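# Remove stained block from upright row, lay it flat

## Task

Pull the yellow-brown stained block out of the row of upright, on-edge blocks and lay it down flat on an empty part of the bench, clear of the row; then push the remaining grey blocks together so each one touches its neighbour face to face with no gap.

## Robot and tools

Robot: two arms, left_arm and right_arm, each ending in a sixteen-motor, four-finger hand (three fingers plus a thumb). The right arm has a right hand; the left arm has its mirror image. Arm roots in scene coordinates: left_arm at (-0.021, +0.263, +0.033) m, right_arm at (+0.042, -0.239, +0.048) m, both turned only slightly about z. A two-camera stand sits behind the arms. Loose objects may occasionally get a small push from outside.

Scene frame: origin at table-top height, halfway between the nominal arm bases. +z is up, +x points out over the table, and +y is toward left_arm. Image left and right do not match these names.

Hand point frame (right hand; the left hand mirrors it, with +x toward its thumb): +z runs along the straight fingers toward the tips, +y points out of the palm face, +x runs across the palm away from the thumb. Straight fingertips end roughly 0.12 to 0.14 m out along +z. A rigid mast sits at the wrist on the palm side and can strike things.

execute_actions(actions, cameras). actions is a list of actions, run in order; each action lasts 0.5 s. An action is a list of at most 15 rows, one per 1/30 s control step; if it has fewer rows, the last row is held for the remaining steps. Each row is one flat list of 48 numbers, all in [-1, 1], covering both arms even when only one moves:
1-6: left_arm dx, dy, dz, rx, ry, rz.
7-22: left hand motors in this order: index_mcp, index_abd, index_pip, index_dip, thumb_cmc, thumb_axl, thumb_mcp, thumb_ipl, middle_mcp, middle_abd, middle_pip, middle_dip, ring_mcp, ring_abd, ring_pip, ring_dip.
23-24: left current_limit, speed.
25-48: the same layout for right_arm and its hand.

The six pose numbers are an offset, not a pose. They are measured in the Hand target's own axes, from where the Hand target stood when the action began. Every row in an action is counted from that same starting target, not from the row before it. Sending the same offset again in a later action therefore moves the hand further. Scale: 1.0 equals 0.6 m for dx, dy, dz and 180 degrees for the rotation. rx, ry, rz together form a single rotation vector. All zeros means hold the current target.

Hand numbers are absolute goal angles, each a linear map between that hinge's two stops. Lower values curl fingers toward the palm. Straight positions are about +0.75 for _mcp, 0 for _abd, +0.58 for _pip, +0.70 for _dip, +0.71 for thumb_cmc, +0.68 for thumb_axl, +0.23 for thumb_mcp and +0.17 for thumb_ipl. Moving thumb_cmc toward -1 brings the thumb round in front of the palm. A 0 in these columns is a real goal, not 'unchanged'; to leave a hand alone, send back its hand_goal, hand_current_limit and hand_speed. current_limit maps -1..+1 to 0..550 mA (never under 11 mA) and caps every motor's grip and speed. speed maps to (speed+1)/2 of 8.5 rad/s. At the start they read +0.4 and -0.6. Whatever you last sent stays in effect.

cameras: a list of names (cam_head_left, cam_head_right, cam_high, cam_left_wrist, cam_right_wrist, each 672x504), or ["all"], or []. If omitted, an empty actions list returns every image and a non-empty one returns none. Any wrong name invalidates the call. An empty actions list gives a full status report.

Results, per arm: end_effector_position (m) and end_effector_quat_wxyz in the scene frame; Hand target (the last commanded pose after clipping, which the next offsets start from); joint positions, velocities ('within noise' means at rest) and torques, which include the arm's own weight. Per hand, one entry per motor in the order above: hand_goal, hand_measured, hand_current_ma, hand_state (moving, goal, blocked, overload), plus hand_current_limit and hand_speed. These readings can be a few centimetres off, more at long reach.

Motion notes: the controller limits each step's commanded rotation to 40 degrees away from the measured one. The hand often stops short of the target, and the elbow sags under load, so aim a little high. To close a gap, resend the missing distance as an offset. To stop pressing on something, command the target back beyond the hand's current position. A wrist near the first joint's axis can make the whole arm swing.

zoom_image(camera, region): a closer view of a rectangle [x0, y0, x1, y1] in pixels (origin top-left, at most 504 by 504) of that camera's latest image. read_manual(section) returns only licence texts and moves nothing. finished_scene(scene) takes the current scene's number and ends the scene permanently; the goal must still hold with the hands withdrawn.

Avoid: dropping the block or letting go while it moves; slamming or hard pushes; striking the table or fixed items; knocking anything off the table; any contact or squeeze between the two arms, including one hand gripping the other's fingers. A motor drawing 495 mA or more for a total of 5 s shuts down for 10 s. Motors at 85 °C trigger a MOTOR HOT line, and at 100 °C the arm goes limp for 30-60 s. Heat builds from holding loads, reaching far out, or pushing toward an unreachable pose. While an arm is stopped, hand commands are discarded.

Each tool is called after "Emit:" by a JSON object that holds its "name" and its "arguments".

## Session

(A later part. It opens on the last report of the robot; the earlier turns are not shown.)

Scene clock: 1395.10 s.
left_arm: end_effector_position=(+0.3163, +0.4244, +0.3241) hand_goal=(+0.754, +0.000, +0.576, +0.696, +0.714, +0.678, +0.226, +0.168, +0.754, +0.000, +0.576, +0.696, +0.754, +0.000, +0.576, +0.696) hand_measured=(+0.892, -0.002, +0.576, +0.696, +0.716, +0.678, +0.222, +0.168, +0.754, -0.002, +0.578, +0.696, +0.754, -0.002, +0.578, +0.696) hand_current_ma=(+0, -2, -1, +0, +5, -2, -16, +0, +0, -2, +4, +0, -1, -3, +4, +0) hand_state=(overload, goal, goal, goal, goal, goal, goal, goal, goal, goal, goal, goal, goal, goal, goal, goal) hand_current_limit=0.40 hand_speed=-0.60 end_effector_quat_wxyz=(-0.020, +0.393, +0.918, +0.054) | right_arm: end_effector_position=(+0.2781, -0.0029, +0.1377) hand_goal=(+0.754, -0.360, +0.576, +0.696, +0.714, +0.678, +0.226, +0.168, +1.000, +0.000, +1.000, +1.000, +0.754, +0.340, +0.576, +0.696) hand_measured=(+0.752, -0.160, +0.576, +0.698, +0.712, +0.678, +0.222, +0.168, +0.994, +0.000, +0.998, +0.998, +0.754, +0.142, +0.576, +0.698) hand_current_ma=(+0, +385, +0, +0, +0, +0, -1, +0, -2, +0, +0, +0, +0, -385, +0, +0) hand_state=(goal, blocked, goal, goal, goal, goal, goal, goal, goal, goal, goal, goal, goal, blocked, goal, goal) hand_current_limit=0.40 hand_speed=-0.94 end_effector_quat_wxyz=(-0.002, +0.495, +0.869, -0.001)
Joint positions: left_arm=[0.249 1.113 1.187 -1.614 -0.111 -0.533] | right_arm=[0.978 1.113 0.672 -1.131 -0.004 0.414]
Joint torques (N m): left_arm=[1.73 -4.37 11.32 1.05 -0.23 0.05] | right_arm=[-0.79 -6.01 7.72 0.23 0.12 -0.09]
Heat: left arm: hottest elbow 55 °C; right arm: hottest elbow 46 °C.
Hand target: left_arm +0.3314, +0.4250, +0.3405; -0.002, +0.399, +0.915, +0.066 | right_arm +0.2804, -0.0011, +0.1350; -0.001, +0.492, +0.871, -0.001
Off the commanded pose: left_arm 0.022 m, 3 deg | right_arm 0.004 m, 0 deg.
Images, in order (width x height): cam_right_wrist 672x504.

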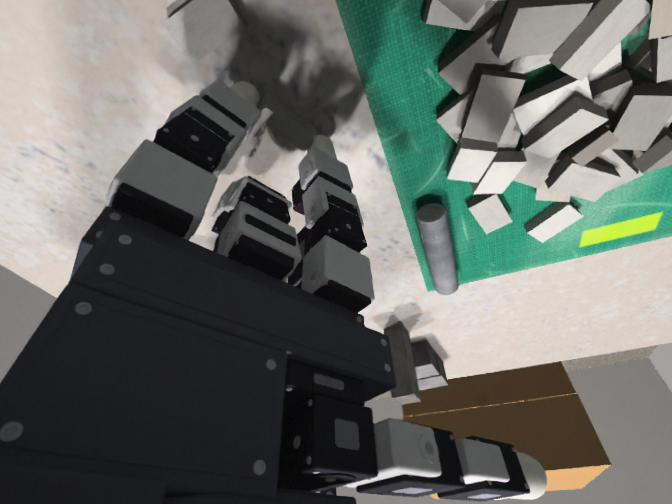

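Emit:
{"name": "execute_actions", "arguments": {"actions": [[[0,0,0,0,0,0,0.754,0,0.576,0.696,0.714,0.678,0.226,0.168,0.754,0,0.576,0.696,0.754,0,0.576,0.696,0.4,-0.6,0,0.002,-0.02,-0.004,0,0,0.754,-0.36,0.576,0.696,0.714,0.678,0.226,0.168,1,0,1,1,0.754,0.34,0.576,0.696,0.4,-0.94],[0,0,0,0,0,0,0.754,0,0.576,0.696,0.714,0.678,0.226,0.168,0.754,0,0.576,0.696,0.754,0,0.576,0.696,0.4,-0.6,0,0.004,-0.04,-0.006,0,0,0.754,-0.36,0.576,0.696,0.714,0.678,0.226,0.168,1,0,1,1,0.754,0.34,0.576,0.696,0.4,-0.94],[0,0,0,0,0,0,0.754,0,0.576,0.696,0.714,0.678,0.226,0.168,0.754,0,0.576,0.696,0.754,0,0.576,0.696,0.4,-0.6,0,0.004,-0.065,-0.006,0,0,0.754,-0.36,0.576,0.696,0.714,0.678,0.226,0.168,1,0,1,1,0.754,0.34,0.576,0.696,0.4,-0.94],[0,0,0,0,0,0,0.754,0,0.576,0.696,0.714,0.678,0.226,0.168,0.754,0,0.576,0.696,0.754,0,0.576,0.696,0.4,-0.6,0,0.004,-0.1,-0.006,0,0,0.754,-0.36,0.576,0.696,0.714,0.678,0.226,0.168,1,0,1,1,0.754,0.34,0.576,0.696,0.4,-0.94]]], "cameras": ["cam_right_wrist"]}}

Emit:
{"name": "zoom_image", "arguments": {"camera": "cam_right_wrist", "region": [200, 20, 380, 170]}}

Scene clock: 1420.30 s.
left_arm: end_effector_position=(+0.3163, +0.4244, +0.3241) hand_goal=(+0.754, +0.000, +0.576, +0.696, +0.714, +0.678, +0.226, +0.168, +0.754, +0.000, +0.576, +0.696, +0.754, +0.000, +0.576, +0.696) hand_measured=(+0.892, -0.002, +0.576, +0.696, +0.716, +0.678, +0.222, +0.168, +0.754, -0.002, +0.578, +0.696, +0.754, -0.002, +0.578, +0.696) hand_current_ma=(+0, -2, -1, +0, +5, -2, -16, +0, +0, -2, +4, +0, -1, -3, +4, +0) hand_state=(overload, goal, goal, goal, goal, goal, goal, goal, goal, goal, goal, goal, goal, goal, goal, goal) hand_current_limit=0.40 hand_speed=-0.60 end_effector_quat_wxyz=(-0.020, +0.393, +0.918, +0.054) | right_arm: end_effector_position=(+0.2765, -0.0074, +0.1813) hand_goal=(+0.754, -0.360, +0.576, +0.696, +0.714, +0.678, +0.226, +0.168, +1.000, +0.000, +1.000, +1.000, +0.754, +0.340, +0.576, +0.696) hand_measured=(+0.748, -0.162, +0.574, +0.696, +0.712, +0.678, +0.222, +0.168, +0.994, +0.000, +0.998, +0.998, +0.758, +0.142, +0.578, +0.698) hand_current_ma=(-1, +385, +0, +0, +0, +0, -2, +0, -2, +0, +0, +0, +1, -385, +0, +0) hand_state=(goal, blocked, goal, goal, goal, goal, goal, goal, goal, goal, goal, goal, goal, blocked, goal, goal) hand_current_limit=0.40 hand_speed=-0.94 end_effector_quat_wxyz=(+0.002, +0.495, +0.869, -0.003)
Joint positions: left_arm=[0.249 1.113 1.187 -1.614 -0.111 -0.533] | right_arm=[0.978 1.048 0.751 -1.278 0.004 0.414]
Joint torques (N m): left_arm=[1.73 -4.37 11.32 1.01 -0.22 0.05] | right_arm=[-0.67 -6.24 10.92 -0.61 0.12 -0.07]
Heat: left arm: hottest elbow 55 °C; right arm: hottest elbow 46 °C.
Hand target: left_arm +0.3314, +0.4250, +0.3405; -0.002, +0.399, +0.915, +0.066 | right_arm +0.2826, +0.0001, +0.1950; +0.004, +0.492, +0.870, +0.008
Off the commanded pose: left_arm 0.022 m, 3 deg | right_arm 0.017 m, 1 deg.
Images, in order (width x height): cam_right_wrist 672x504.

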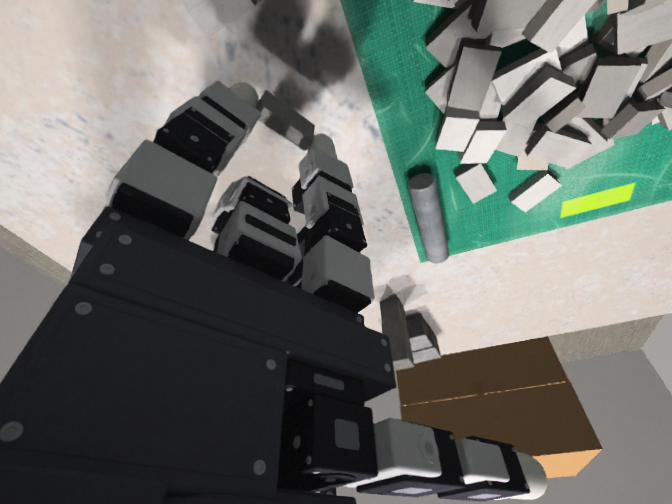

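Scaled by 2.800 from the camera's 672x504 image, which has a finer 960x720 frame.

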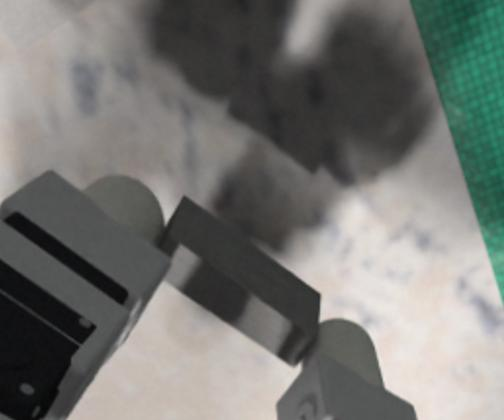

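Emit:
{"name": "execute_actions", "arguments": {"actions": [[[0,0,0,0,0,0,0.754,0,0.576,0.696,0.714,0.678,0.226,0.168,0.754,0,0.576,0.696,0.754,0,0.576,0.696,0.4,-0.6,0.04,0.004,0,0,0,-0.044,0.754,-0.36,0.576,0.696,0.714,0.678,0.226,0.168,1,0,1,1,0.754,0.34,0.576,0.696,0.4,-0.94],[0,0,0,0,0,0,0.754,0,0.576,0.696,0.714,0.678,0.226,0.168,0.754,0,0.576,0.696,0.754,0,0.576,0.696,0.4,-0.6,0.09,0.009,0,0,0,-0.1,0.754,-0.36,0.576,0.696,0.714,0.678,0.226,0.168,1,0,1,1,0.754,0.34,0.576,0.696,0.4,-0.94],[0,0,0,0,0,0,0.754,0,0.576,0.696,0.714,0.678,0.226,0.168,0.754,0,0.576,0.696,0.754,0,0.576,0.696,0.4,-0.6,0.1576,0.016,0.003,0,0,-0.176,0.754,-0.36,0.576,0.696,0.714,0.678,0.226,0.168,1,0,1,1,0.754,0.34,0.576,0.696,0.4,-0.94]],[[0,0,0,0,0,0,0.754,0,0.576,0.696,0.714,0.678,0.226,0.168,0.754,0,0.576,0.696,0.754,0,0.576,0.696,0.4,-0.6,0.03,0.024,0,0,0,-0.044,0.754,-0.36,0.576,0.696,0.714,0.678,0.226,0.168,1,0,1,1,0.754,0.34,0.576,0.696,0.4,-0.94],[0,0,0,0,0,0,0.754,0,0.576,0.696,0.714,0.678,0.226,0.168,0.754,0,0.576,0.696,0.754,0,0.576,0.696,0.4,-0.6,0.072,0.055,0,0,0,-0.1,0.754,-0.36,0.576,0.696,0.714,0.678,0.226,0.168,1,0,1,1,0.754,0.34,0.576,0.696,0.4,-0.94],[0,0,0,0,0,0,0.754,0,0.576,0.696,0.714,0.678,0.226,0.168,0.754,0,0.576,0.696,0.754,0,0.576,0.696,0.4,-0.6,0.126,0.0957,0.003,0,0,-0.176,0.754,-0.36,0.576,0.696,0.714,0.678,0.226,0.168,1,0,1,1,0.754,0.34,0.576,0.696,0.4,-0.94]]], "cameras": ["cam_right_wrist", "cam_left_wrist"]}}

Emit:
{"name": "zoom_image", "arguments": {"camera": "cam_right_wrist", "region": [220, 0, 400, 150]}}

Emit:
{"name": "zoom_image", "arguments": {"camera": "cam_left_wrist", "region": [510, 100, 650, 220]}}

Scene clock: 1442.63 s.
left_arm: end_effector_position=(+0.3163, +0.4244, +0.3241) hand_goal=(+0.754, +0.000, +0.576, +0.696, +0.714, +0.678, +0.226, +0.168, +0.754, +0.000, +0.576, +0.696, +0.754, +0.000, +0.576, +0.696) hand_measured=(+0.892, -0.002, +0.576, +0.696, +0.716, +0.678, +0.222, +0.168, +0.754, -0.002, +0.578, +0.696, +0.754, -0.002, +0.578, +0.696) hand_current_ma=(+0, -2, -1, +0, +5, -2, -16, +0, +0, -2, +4, +0, -1, -3, +4, +0) hand_state=(overload, goal, goal, goal, goal, goal, goal, goal, goal, goal, goal, goal, goal, goal, goal, goal) hand_current_limit=0.40 hand_speed=-0.60 end_effector_quat_wxyz=(-0.020, +0.393, +0.918, +0.054) | right_arm: end_effector_position=(+0.1933, +0.1596, +0.1790) hand_goal=(+0.754, -0.360, +0.576, +0.696, +0.714, +0.678, +0.226, +0.168, +1.000, +0.000, +1.000, +1.000, +0.754, +0.340, +0.576, +0.696) hand_measured=(+0.744, -0.164, +0.572, +0.696, +0.714, +0.678, +0.222, +0.168, +0.994, +0.000, +0.998, +0.998, +0.760, +0.142, +0.580, +0.698) hand_current_ma=(-4, +385, -1, +0, +0, +0, -2, +0, -2, +0, +0, +0, +2, -385, +1, +0) hand_state=(goal, blocked, goal, goal, goal, goal, goal, goal, goal, goal, goal, goal, goal, blocked, goal, goal) hand_current_limit=0.40 hand_speed=-0.94 end_effector_quat_wxyz=(+0.003, -0.038, +0.999, -0.009)
Joint positions: left_arm=[0.249 1.113 1.187 -1.614 -0.111 -0.533] | right_arm=[1.199 1.299 0.94 -1.227 0.014 -0.475]
Joint torques (N m): left_arm=[1.67 -4.37 11.32 1.05 -0.22 0.05] | right_arm=[-1.44 -10.17 10.84 -0.16 -0.11 -0.09]
Heat: left arm: hottest elbow 55 °C; right arm: hottest elbow 47 °C.
Hand target: left_arm +0.3314, +0.4250, +0.3405; -0.002, +0.399, +0.915, +0.066 | right_arm +0.2013, +0.1717, +0.1918; +0.007, -0.038, +0.999, +0.004
Off the commanded pose: left_arm 0.022 m, 3 deg | right_arm 0.019 m, 2 deg.
Images, in order (width x height): cam_left_wrist 672x504, cam_right_wrist 672x504.

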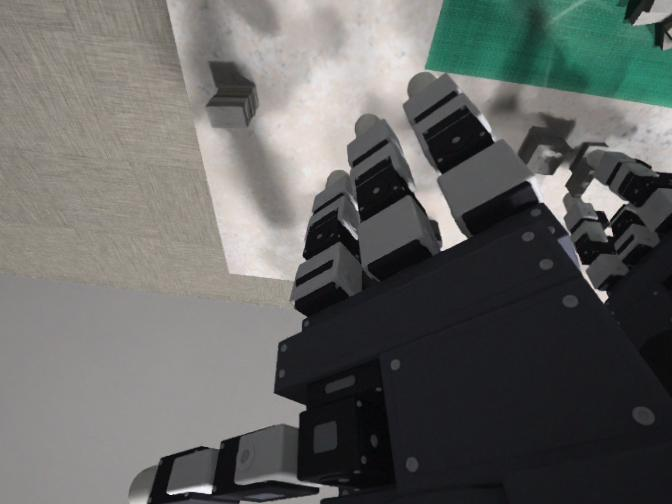

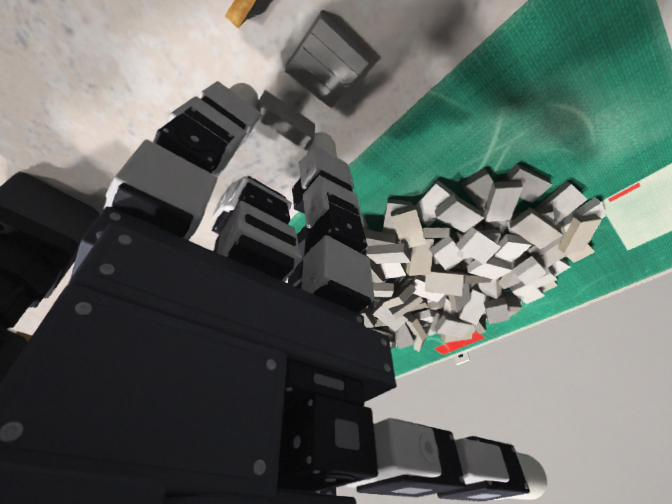

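Scaled by 2.800 from the camera's 672x504 image, which has a finer 960x720 frame.

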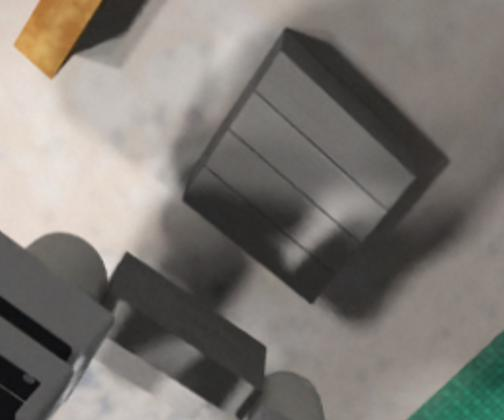

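Scaled by 3.600 from the camera's 672x504 image, which has a finer 960x720 frame.

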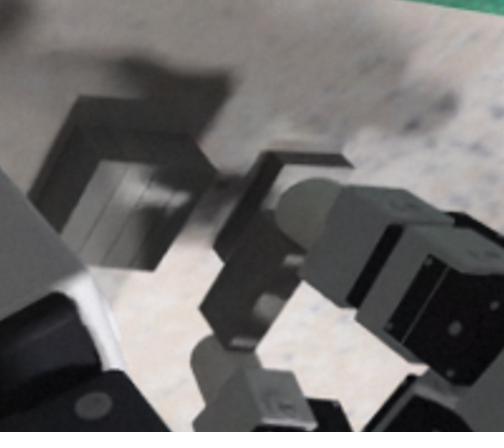

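Emit:
{"name": "execute_actions", "arguments": {"actions": [[[0,0,0,0,0,0,0.754,0,0.576,0.696,0.714,0.678,0.226,0.168,0.754,0,0.576,0.696,0.754,0,0.576,0.696,0.4,-0.6,0.002,-0.001,0.024,0.003,0,0,0.754,-0.36,0.576,0.696,0.714,0.678,0.226,0.168,1,0,1,1,0.754,0.34,0.576,0.696,0.4,-0.94],[0,0,0,0,0,0,0.754,0,0.576,0.696,0.714,0.678,0.226,0.168,0.754,0,0.576,0.696,0.754,0,0.576,0.696,0.4,-0.6,0.0045,-0.002,0.048,0.006,0,0,0.754,-0.36,0.576,0.696,0.714,0.678,0.226,0.168,1,0,1,1,0.754,0.34,0.576,0.696,0.4,-0.94],[0,0,0,0,0,0,0.754,0,0.576,0.696,0.714,0.678,0.226,0.168,0.754,0,0.576,0.696,0.754,0,0.576,0.696,0.4,-0.6,0.0045,-0.002,0.0717,0.006,0,0,0.754,-0.36,0.576,0.696,0.714,0.678,0.226,0.168,1,0,1,1,0.754,0.34,0.576,0.696,0.4,-0.94]]], "cameras": ["cam_right_wrist", "cam_left_wrist"]}}

Emit:
{"name": "zoom_image", "arguments": {"camera": "cam_right_wrist", "region": [220, 0, 400, 150]}}

Emit:
{"name": "zoom_image", "arguments": {"camera": "cam_left_wrist", "region": [510, 100, 650, 220]}}

Scene clock: 1475.77 s.
left_arm: end_effector_position=(+0.3163, +0.4244, +0.3241) hand_goal=(+0.754, +0.000, +0.576, +0.696, +0.714, +0.678, +0.226, +0.168, +0.754, +0.000, +0.576, +0.696, +0.754, +0.000, +0.576, +0.696) hand_measured=(+0.892, -0.002, +0.576, +0.696, +0.716, +0.678, +0.222, +0.168, +0.754, -0.002, +0.578, +0.696, +0.754, -0.002, +0.578, +0.696) hand_current_ma=(+0, -2, -1, +0, +5, -2, -16, +0, +0, -2, +4, +0, -1, -3, +4, +0) hand_state=(overload, goal, goal, goal, goal, goal, goal, goal, goal, goal, goal, goal, goal, goal, goal, goal) hand_current_limit=0.40 hand_speed=-0.60 end_effector_quat_wxyz=(-0.020, +0.393, +0.918, +0.054) | right_arm: end_effector_position=(+0.1976, +0.1667, +0.1537) hand_goal=(+0.754, -0.360, +0.576, +0.696, +0.714, +0.678, +0.226, +0.168, +1.000, +0.000, +1.000, +1.000, +0.754, +0.340, +0.576, +0.696) hand_measured=(+0.758, -0.166, +0.578, +0.696, +0.714, +0.678, +0.222, +0.168, +0.994, +0.000, +0.998, +0.998, +0.764, +0.142, +0.584, +0.700) hand_current_ma=(+1, +385, +0, +0, +0, +0, -2, +0, -2, +0, +0, +0, +5, -385, +2, +1) hand_state=(goal, blocked, goal, goal, goal, goal, goal, goal, goal, goal, goal, goal, goal, blocked, goal, goal) hand_current_limit=0.40 hand_speed=-0.94 end_effector_quat_wxyz=(+0.008, -0.037, +0.999, -0.006)
Joint positions: left_arm=[0.249 1.113 1.187 -1.614 -0.111 -0.533] | right_arm=[1.198 1.344 0.908 -1.14 0.02 -0.476]
Joint torques (N m): left_arm=[1.67 -4.37 11.3 1.05 -0.22 0.04] | right_arm=[-0.67 -9.7 7.83 0.47 -0.03 -0.02]
Heat: left arm: hottest elbow 55 °C; right arm: hottest elbow 49 °C.
Hand target: left_arm +0.3314, +0.4250, +0.3405; -0.002, +0.399, +0.915, +0.066 | right_arm +0.1993, +0.1708, +0.1487; +0.008, -0.038, +0.999, -0.005
Off the commanded pose: left_arm 0.022 m, 3 deg | right_arm 0.007 m, 0 deg.
Images, in order (width x height): cam_left_wrist 672x504, cam_right_wrist 672x504.

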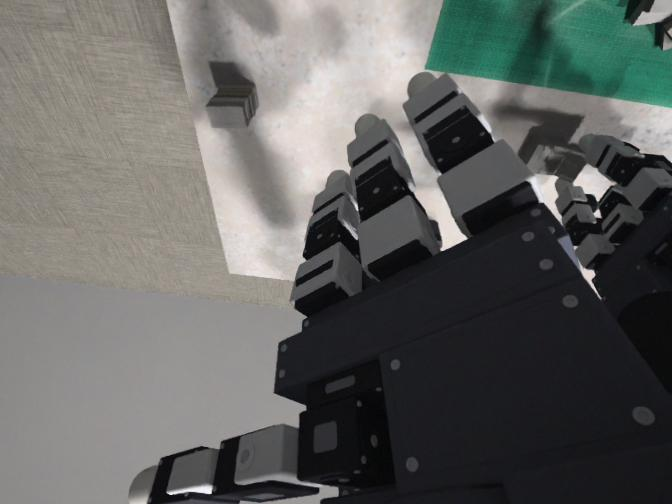

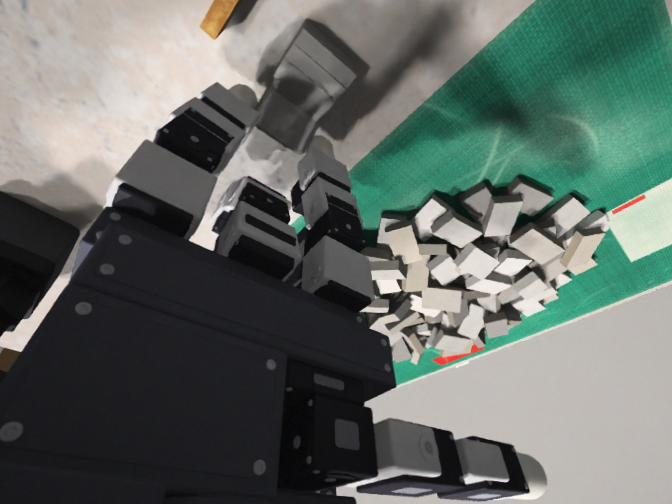

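Scaled by 2.800 from the camera's 672x504 image, which has a finer 960x720 frame.

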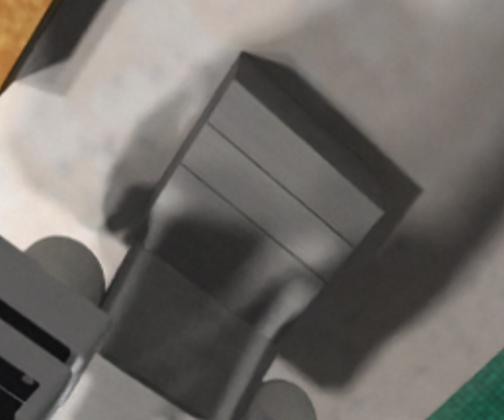

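Scaled by 3.600 from the camera's 672x504 image, which has a finer 960x720 frame.

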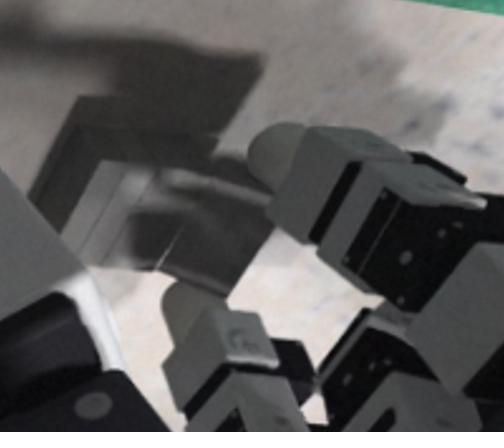

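Emit:
{"name": "zoom_image", "arguments": {"camera": "cam_left_wrist", "region": [525, 120, 605, 190]}}

Emit:
{"name": "zoom_image", "arguments": {"camera": "cam_right_wrist", "region": [235, 60, 335, 160]}}

Scaled by 6.300 from the camera's 672x504 image, which has a finer 960x720 frame.

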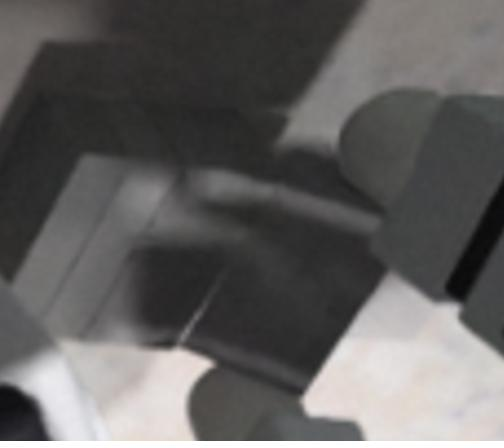

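Scaled by 5.040 from the camera's 672x504 image, which has a finer 960x720 frame.

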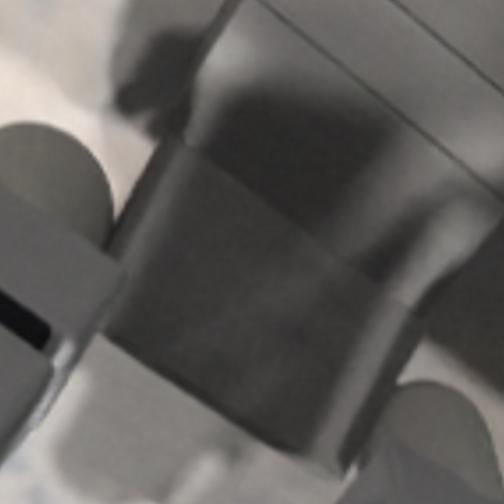

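Emit:
{"name": "execute_actions", "arguments": {"actions": [[[0,0,0,0,0,0,0.754,0,0.576,0.696,0.714,0.678,0.226,0.168,0.754,0,0.576,0.696,0.754,0,0.576,0.696,0.4,-0.6,0,0,0.008,0,0,0,0.754,-0.36,0.576,0.696,0.714,0.678,0.226,0.168,1,0,1,1,0.754,0.34,0.576,0.696,0.4,-0.94],[0,0,0,0,0,0,0.754,0,0.576,0.696,0.714,0.678,0.226,0.168,0.754,0,0.576,0.696,0.754,0,0.576,0.696,0.4,-0.6,0,0,0.015,0,0,0,0.754,-0.36,0.576,0.696,0.714,0.678,0.226,0.168,1,0,1,1,0.754,0.34,0.576,0.696,0.4,-0.94]]], "cameras": ["cam_right_wrist", "cam_left_wrist"]}}

Emit:
{"name": "zoom_image", "arguments": {"camera": "cam_left_wrist", "region": [525, 120, 605, 190]}}

Emit:
{"name": "zoom_image", "arguments": {"camera": "cam_right_wrist", "region": [235, 60, 335, 160]}}

Scene clock: 1568.50 s.
left_arm: end_effector_position=(+0.3163, +0.4244, +0.3241) hand_goal=(+0.754, +0.000, +0.576, +0.696, +0.714, +0.678, +0.226, +0.168, +0.754, +0.000, +0.576, +0.696, +0.754, +0.000, +0.576, +0.696) hand_measured=(+0.892, -0.002, +0.576, +0.696, +0.716, +0.678, +0.222, +0.168, +0.754, -0.002, +0.578, +0.696, +0.754, -0.002, +0.578, +0.696) hand_current_ma=(+0, -2, -1, +0, +5, -2, -16, +0, +0, -2, +4, +0, -1, -3, +4, +0) hand_state=(overload, goal, goal, goal, goal, goal, goal, goal, goal, goal, goal, goal, goal, goal, goal, goal) hand_current_limit=0.40 hand_speed=-0.60 end_effector_quat_wxyz=(-0.020, +0.393, +0.918, +0.054) | right_arm: end_effector_position=(+0.1975, +0.1664, +0.1436) hand_goal=(+0.754, -0.360, +0.576, +0.696, +0.714, +0.678, +0.226, +0.168, +1.000, +0.000, +1.000, +1.000, +0.754, +0.340, +0.576, +0.696) hand_measured=(+0.756, -0.166, +0.580, +0.696, +0.714, +0.678, +0.222, +0.168, +0.994, +0.000, +0.998, +0.998, +0.764, +0.142, +0.584, +0.700) hand_current_ma=(+0, +385, +1, +0, +0, +0, -2, +0, -2, +0, +0, +0, +5, -385, +2, +1) hand_state=(goal, blocked, goal, goal, goal, goal, goal, goal, goal, goal, goal, goal, goal, blocked, goal, goal) hand_current_limit=0.40 hand_speed=-0.94 end_effector_quat_wxyz=(+0.008, -0.038, +0.999, -0.007)
Joint positions: left_arm=[0.249 1.113 1.187 -1.614 -0.111 -0.533] | right_arm=[1.198 1.357 0.892 -1.112 0.02 -0.476]
Joint torques (N m): left_arm=[1.67 -4.42 11.3 1.02 -0.23 0.04] | right_arm=[-0.56 -9.88 7.87 0.44 -0.03 -0.01]
Heat: left arm: hottest elbow 56 °C; right arm: hottest elbow 45 °C.
Hand target: left_arm +0.3314, +0.4250, +0.3405; -0.002, +0.399, +0.915, +0.066 | right_arm +0.1994, +0.1707, +0.1398; +0.008, -0.038, +0.999, -0.005
Off the commanded pose: left_arm 0.022 m, 3 deg | right_arm 0.006 m, 0 deg.
Images, in order (width x height): cam_left_wrist 672x504, cam_right_wrist 672x504.

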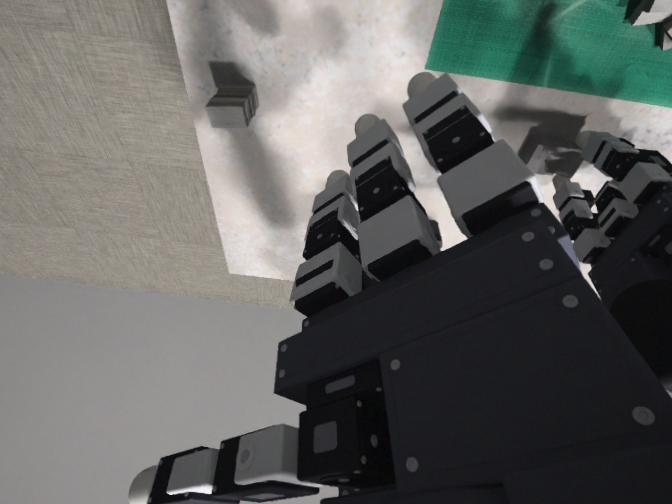

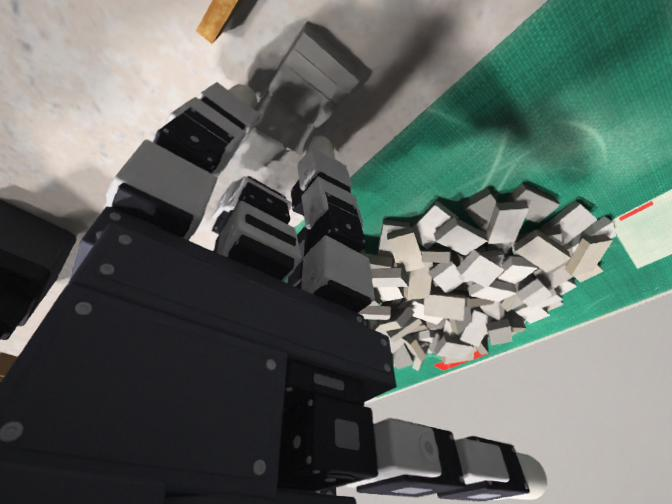

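Scaled by 6.300 from the camera's 672x504 image, which has a finer 960x720 frame.

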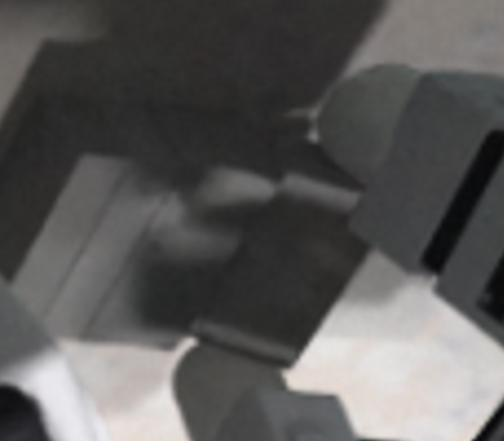

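Scaled by 5.040 from the camera's 672x504 image, which has a finer 960x720 frame.

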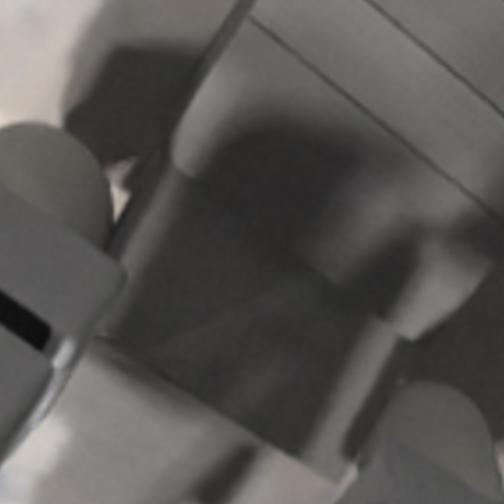

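Emit:
{"name": "zoom_image", "arguments": {"camera": "cam_left_wrist", "region": [540, 135, 590, 185]}}

Emit:
{"name": "zoom_image", "arguments": {"camera": "cam_right_wrist", "region": [245, 75, 325, 155]}}

Scaled by 10.080 from the camera's 672x504 image, which has a finer 960x720 frame.

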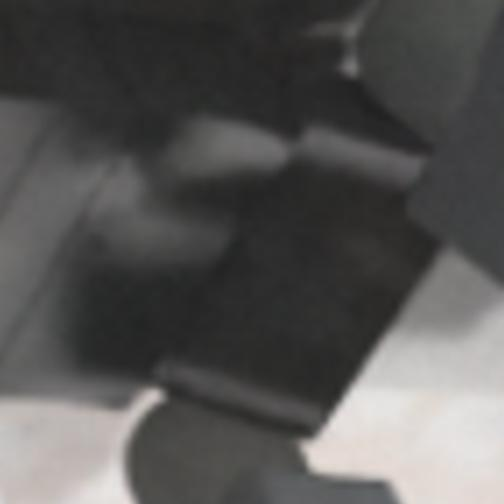

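Scaled by 6.300 from the camera's 672x504 image, which has a finer 960x720 frame.

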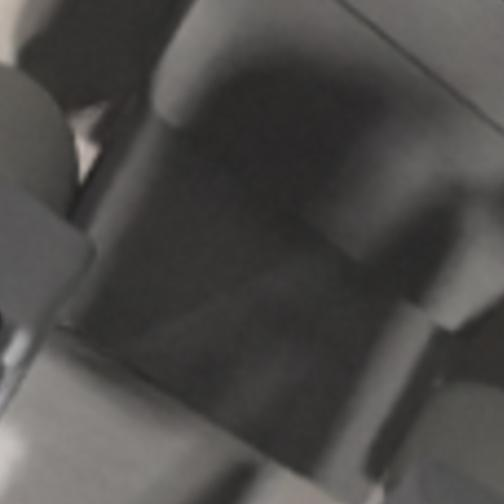

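Emit:
{"name": "execute_actions", "arguments": {"actions": [[[0,0,0,0,0,0,0.754,0,0.576,0.696,0.714,0.678,0.226,0.168,0.754,0,0.576,0.696,0.754,0,0.576,0.696,0.4,-0.6,0,0.012,-0.005,0,0,0,0.754,-0.36,0.576,0.696,0.714,0.678,0.226,0.168,1,0,1,1,0.754,0.34,0.576,0.696,0.4,-0.94],[0,0,0,0,0,0,0.754,0,0.576,0.696,0.714,0.678,0.226,0.168,0.754,0,0.576,0.696,0.754,0,0.576,0.696,0.4,-0.6,0,0.024,-0.01,0,0,0,0.754,-0.36,0.576,0.696,0.714,0.678,0.226,0.168,1,0,1,1,0.754,0.34,0.576,0.696,0.4,-0.94]]], "cameras": ["cam_right_wrist", "cam_left_wrist"]}}

Emit:
{"name": "zoom_image", "arguments": {"camera": "cam_left_wrist", "region": [525, 120, 605, 190]}}

Emit:
{"name": "zoom_image", "arguments": {"camera": "cam_right_wrist", "region": [235, 60, 335, 160]}}

Scene clock: 1638.23 s.
left_arm: end_effector_position=(+0.3163, +0.4244, +0.3241) hand_goal=(+0.754, +0.000, +0.576, +0.696, +0.714, +0.678, +0.226, +0.168, +0.754, +0.000, +0.576, +0.696, +0.754, +0.000, +0.576, +0.696) hand_measured=(+0.892, -0.002, +0.576, +0.696, +0.716, +0.678, +0.222, +0.168, +0.754, -0.002, +0.578, +0.696, +0.754, -0.002, +0.578, +0.696) hand_current_ma=(+0, -2, -1, +0, +5, -2, -16, +0, +0, -2, +4, +0, -1, -3, +4, +0) hand_state=(overload, goal, goal, goal, goal, goal, goal, goal, goal, goal, goal, goal, goal, goal, goal, goal) hand_current_limit=0.40 hand_speed=-0.60 end_effector_quat_wxyz=(-0.020, +0.393, +0.918, +0.054) | right_arm: end_effector_position=(+0.1948, +0.1671, +0.1338) hand_goal=(+0.754, -0.360, +0.576, +0.696, +0.714, +0.678, +0.226, +0.168, +1.000, +0.000, +1.000, +1.000, +0.754, +0.340, +0.576, +0.696) hand_measured=(+0.752, -0.166, +0.576, +0.696, +0.714, +0.678, +0.222, +0.168, +0.994, +0.000, +0.998, +0.998, +0.762, +0.142, +0.584, +0.700) hand_current_ma=(+0, +385, +0, +0, +0, +0, -2, +0, -2, +0, +0, +0, +4, -385, +2, +1) hand_state=(goal, blocked, goal, goal, goal, goal, goal, goal, goal, goal, goal, goal, goal, blocked, goal, goal) hand_current_limit=0.40 hand_speed=-0.94 end_effector_quat_wxyz=(+0.002, -0.038, +0.999, -0.018)
Joint positions: left_arm=[0.249 1.113 1.187 -1.614 -0.111 -0.533] | right_arm=[1.205 1.382 0.893 -1.112 0.019 -0.47]
Joint torques (N m): left_arm=[1.73 -4.37 11.3 1.01 -0.22 0.05] | right_arm=[0.15 -10.4 10.82 -0.27 -0.04 0.13]
Heat: left arm: hottest elbow 56 °C; right arm: hottest elbow 44 °C.
Hand target: left_arm +0.3314, +0.4250, +0.3405; -0.002, +0.399, +0.915, +0.066 | right_arm +0.1982, +0.1851, +0.1457; +0.007, -0.038, +0.999, -0.005
Off the commanded pose: left_arm 0.022 m, 3 deg | right_arm 0.022 m, 2 deg.
Images, in order (width x height): cam_left_wrist 672x504, cam_right_wrist 672x504.

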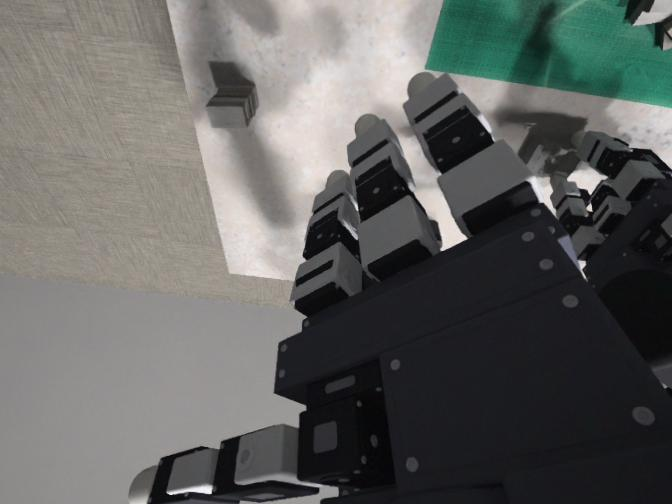

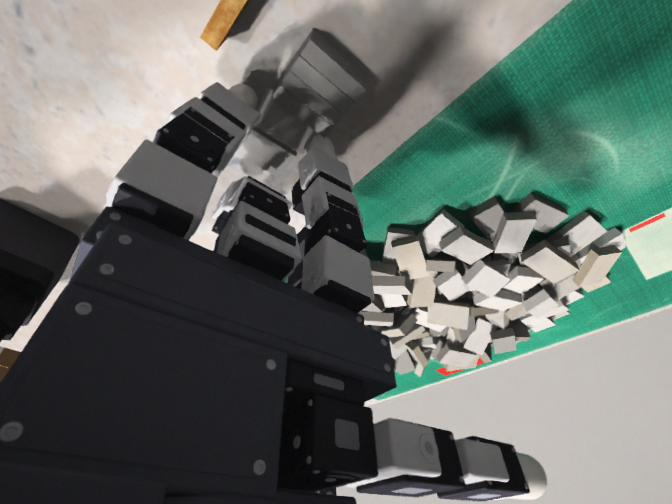

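Scaled by 6.300 from the camera's 672x504 image, which has a finer 960x720 frame.

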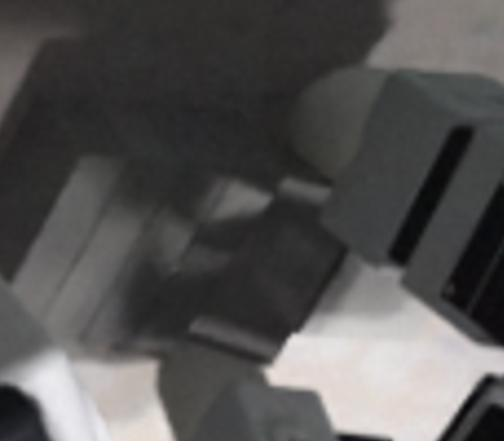

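Scaled by 5.040 from the camera's 672x504 image, which has a finer 960x720 frame.

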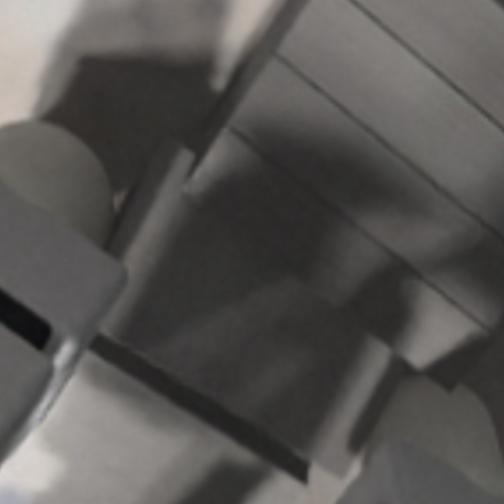

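Emit:
{"name": "execute_actions", "arguments": {"actions": [[[0,0,0,0,0,0,0.754,0,0.576,0.696,0.714,0.678,0.226,0.168,0.754,0,0.576,0.696,0.754,0,0.576,0.696,0.4,-0.6,-0.003,0.006,-0.008,0,0,0,0.754,-0.36,0.576,0.696,0.714,0.678,0.226,0.168,1,0,1,1,0.754,0.34,0.576,0.696,0.4,-0.94],[0,0,0,0,0,0,0.754,0,0.576,0.696,0.714,0.678,0.226,0.168,0.754,0,0.576,0.696,0.754,0,0.576,0.696,0.4,-0.6,-0.004,0.01,-0.015,0,0,0,0.754,-0.36,0.576,0.696,0.714,0.678,0.226,0.168,1,0,1,1,0.754,0.34,0.576,0.696,0.4,-0.94]]], "cameras": ["cam_right_wrist", "cam_left_wrist"]}}

Emit:
{"name": "zoom_image", "arguments": {"camera": "cam_left_wrist", "region": [525, 120, 605, 190]}}

Emit:
{"name": "zoom_image", "arguments": {"camera": "cam_right_wrist", "region": [235, 60, 335, 160]}}

Scene clock: 1664.87 s.
left_arm: end_effector_position=(+0.3163, +0.4244, +0.3241) hand_goal=(+0.754, +0.000, +0.576, +0.696, +0.714, +0.678, +0.226, +0.168, +0.754, +0.000, +0.576, +0.696, +0.754, +0.000, +0.576, +0.696) hand_measured=(+0.892, -0.002, +0.576, +0.696, +0.716, +0.678, +0.222, +0.168, +0.754, -0.002, +0.578, +0.696, +0.754, -0.002, +0.578, +0.696) hand_current_ma=(+0, -2, -1, +0, +5, -2, -16, +0, +0, -2, +4, +0, -1, -3, +4, +0) hand_state=(overload, goal, goal, goal, goal, goal, goal, goal, goal, goal, goal, goal, goal, goal, goal, goal) hand_current_limit=0.40 hand_speed=-0.60 end_effector_quat_wxyz=(-0.020, +0.393, +0.918, +0.054) | right_arm: end_effector_position=(+0.1961, +0.1714, +0.1411) hand_goal=(+0.754, -0.360, +0.576, +0.696, +0.714, +0.678, +0.226, +0.168, +1.000, +0.000, +1.000, +1.000, +0.754, +0.340, +0.576, +0.696) hand_measured=(+0.758, -0.166, +0.580, +0.698, +0.714, +0.678, +0.222, +0.168, +0.994, +0.000, +0.998, +0.998, +0.768, +0.142, +0.584, +0.700) hand_current_ma=(+1, +385, +1, +0, +0, +0, -2, +0, -2, +0, +0, +0, +7, -385, +3, +1) hand_state=(goal, blocked, goal, goal, goal, goal, goal, goal, goal, goal, goal, goal, goal, blocked, goal, goal) hand_current_limit=0.40 hand_speed=-0.94 end_effector_quat_wxyz=(+0.002, -0.038, +0.999, -0.018)
Joint positions: left_arm=[0.249 1.113 1.187 -1.614 -0.111 -0.533] | right_arm=[1.207 1.384 0.917 -1.134 0.019 -0.468]
Joint torques (N m): left_arm=[1.73 -4.48 11.28 1.03 -0.21 0.05] | right_arm=[0.26 -10.23 11.47 -0.38 -0.03 0.12]
Heat: left arm: hottest elbow 56 °C; right arm: hottest elbow 45 °C.
Hand target: left_arm +0.3314, +0.4250, +0.3405; -0.002, +0.399, +0.915, +0.066 | right_arm +0.1999, +0.1913, +0.1545; +0.007, -0.038, +0.999, -0.005
Off the commanded pose: left_arm 0.022 m, 3 deg | right_arm 0.024 m, 2 deg.
Images, in order (width x height): cam_left_wrist 672x504, cam_right_wrist 672x504.

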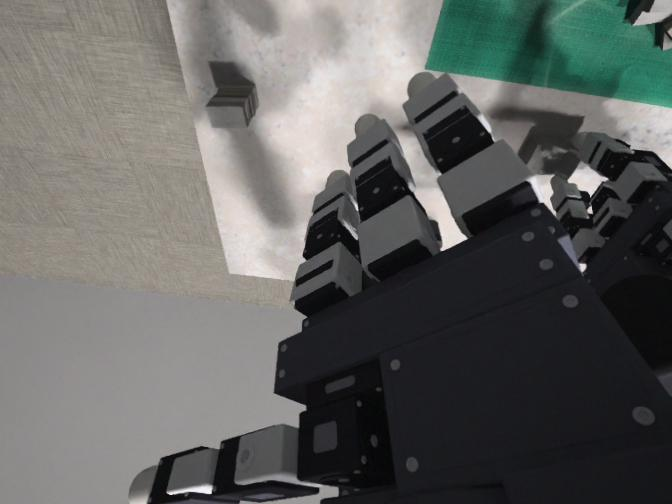

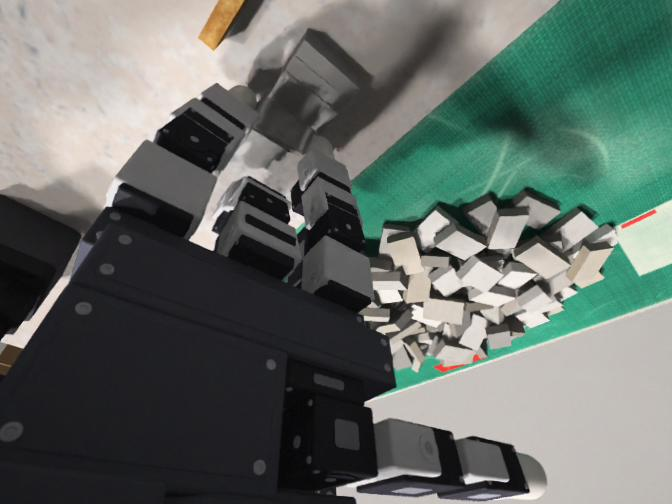

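Scaled by 6.300 from the camera's 672x504 image, which has a finer 960x720 frame.

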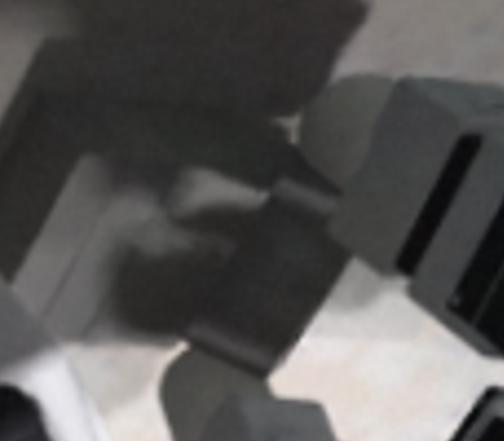

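Scaled by 5.040 from the camera's 672x504 image, which has a finer 960x720 frame.

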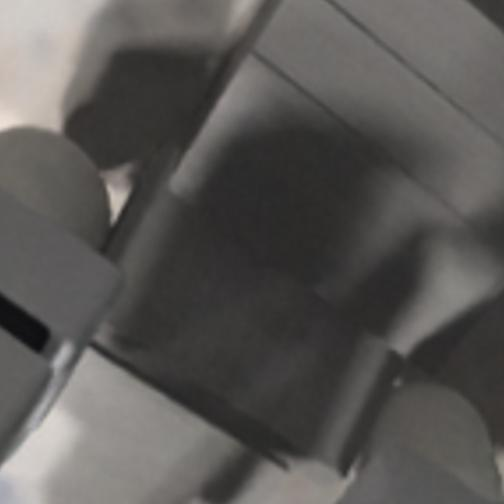

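Emit:
{"name": "zoom_image", "arguments": {"camera": "cam_left_wrist", "region": [545, 135, 590, 180]}}

Emit:
{"name": "execute_actions", "arguments": {"actions": [], "cameras": ["cam_high", "cam_head_left", "cam_head_right"]}}

Emit:
{"name": "zoom_image", "arguments": {"camera": "cam_high", "region": [440, 230, 530, 320]}}

Emit:
{"name": "zoom_image", "arguments": {"camera": "cam_head_left", "region": [310, 400, 410, 480]}}

Scaled by 11.200 from the camera's 672x504 image, which has a finer 960x720 frame.

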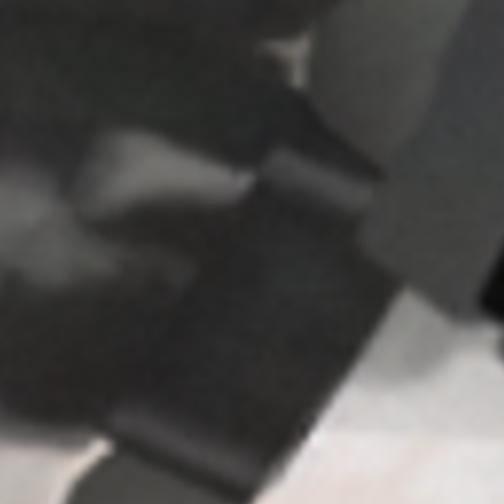

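Scene clock: 1764.83 s.
left_arm: end_effector_position=(+0.3163, +0.4244, +0.3241) hand_goal=(+0.754, +0.000, +0.576, +0.696, +0.714, +0.678, +0.226, +0.168, +0.754, +0.000, +0.576, +0.696, +0.754, +0.000, +0.576, +0.696) hand_measured=(+0.892, -0.002, +0.576, +0.696, +0.716, +0.678, +0.222, +0.168, +0.754, -0.002, +0.578, +0.696, +0.754, -0.002, +0.578, +0.696) hand_current_ma=(+0, -2, -1, +0, +5, -2, -16, +0, +0, -2, +4, +0, -1, -3, +4, +0) hand_state=(overload, goal, goal, goal, goal, goal, goal, goal, goal, goal, goal, goal, goal, goal, goal, goal) hand_current_limit=0.40 hand_speed=-0.60 end_effector_quat_wxyz=(-0.020, +0.393, +0.918, +0.054) | right_arm: end_effector_position=(+0.1961, +0.1714, +0.1411) hand_goal=(+0.754, -0.360, +0.576, +0.696, +0.714, +0.678, +0.226, +0.168, +1.000, +0.000, +1.000, +1.000, +0.754, +0.340, +0.576, +0.696) hand_measured=(+0.758, -0.166, +0.580, +0.698, +0.714, +0.678, +0.222, +0.168, +0.994, +0.000, +0.998, +0.998, +0.768, +0.142, +0.584, +0.700) hand_current_ma=(+1, +385, +1, +0, +0, +0, -2, +0, -2, +0, +0, +0, +7, -385, +3, +1) hand_state=(goal, blocked, goal, goal, goal, goal, goal, goal, goal, goal, goal, goal, goal, blocked, goal, goal) hand_current_limit=0.40 hand_speed=-0.94 end_effector_quat_wxyz=(+0.002, -0.038, +0.999, -0.018)
Joint positions: left_arm=[0.249 1.113 1.187 -1.614 -0.111 -0.533] | right_arm=[1.207 1.384 0.917 -1.134 0.019 -0.468]
Joint velocities: within noise
Joint torques (N m): left_arm=[1.79 -4.42 11.3 1.03 -0.22 0.04] | right_arm=[0.15 -10.23 11.48 -0.35 -0.05 0.12]
Heat: left arm: hottest elbow 56 °C; right arm: hottest elbow 51 °C.
Hand target: left_arm +0.3314, +0.4250, +0.3405; -0.002, +0.399, +0.915, +0.066 | right_arm +0.1999, +0.1913, +0.1545; +0.007, -0.038, +0.999, -0.005
Off the commanded pose: left_arm 0.022 m, 3 deg | right_arm 0.024 m, 2 deg.
Images, in order (width x height): cam_head_left 672x504, cam_head_right 672x504, cam_high 672x504.

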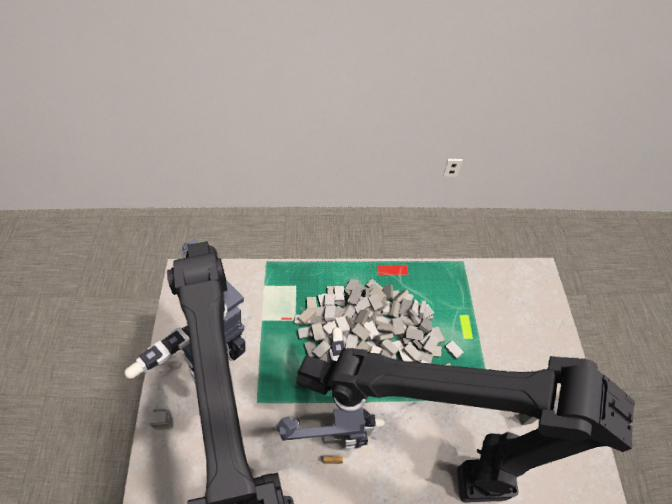

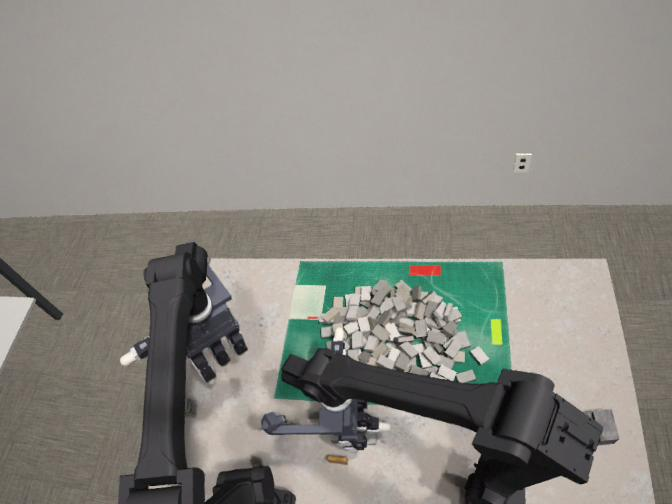

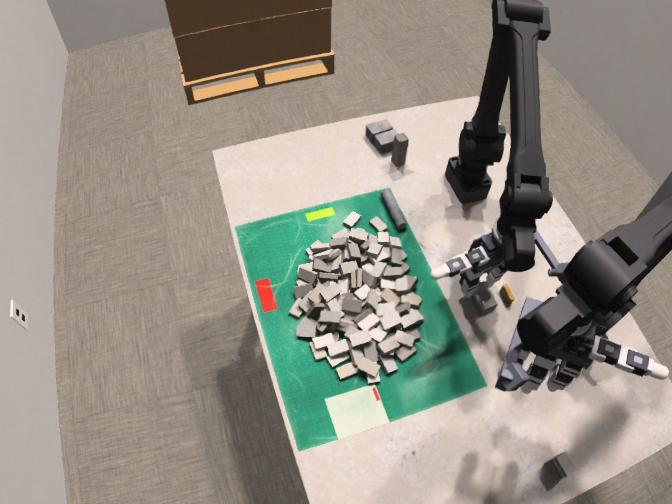

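Scaled by 5.600 from the camera's 672x504 image, which has a finer 960x720 frame.

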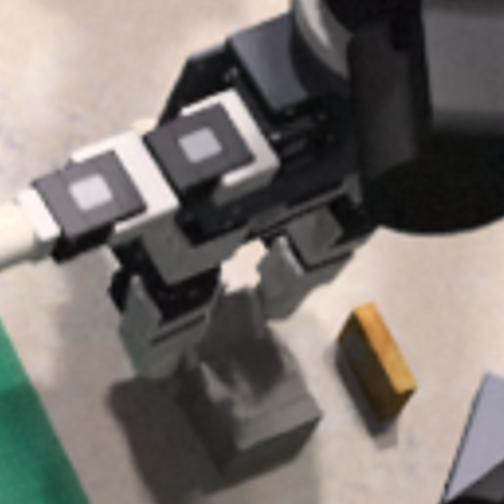

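Scaled by 5.040 from the camera's 672x504 image, which has a finer 960x720 frame.

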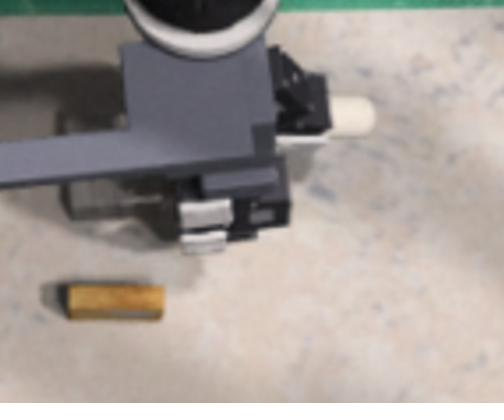

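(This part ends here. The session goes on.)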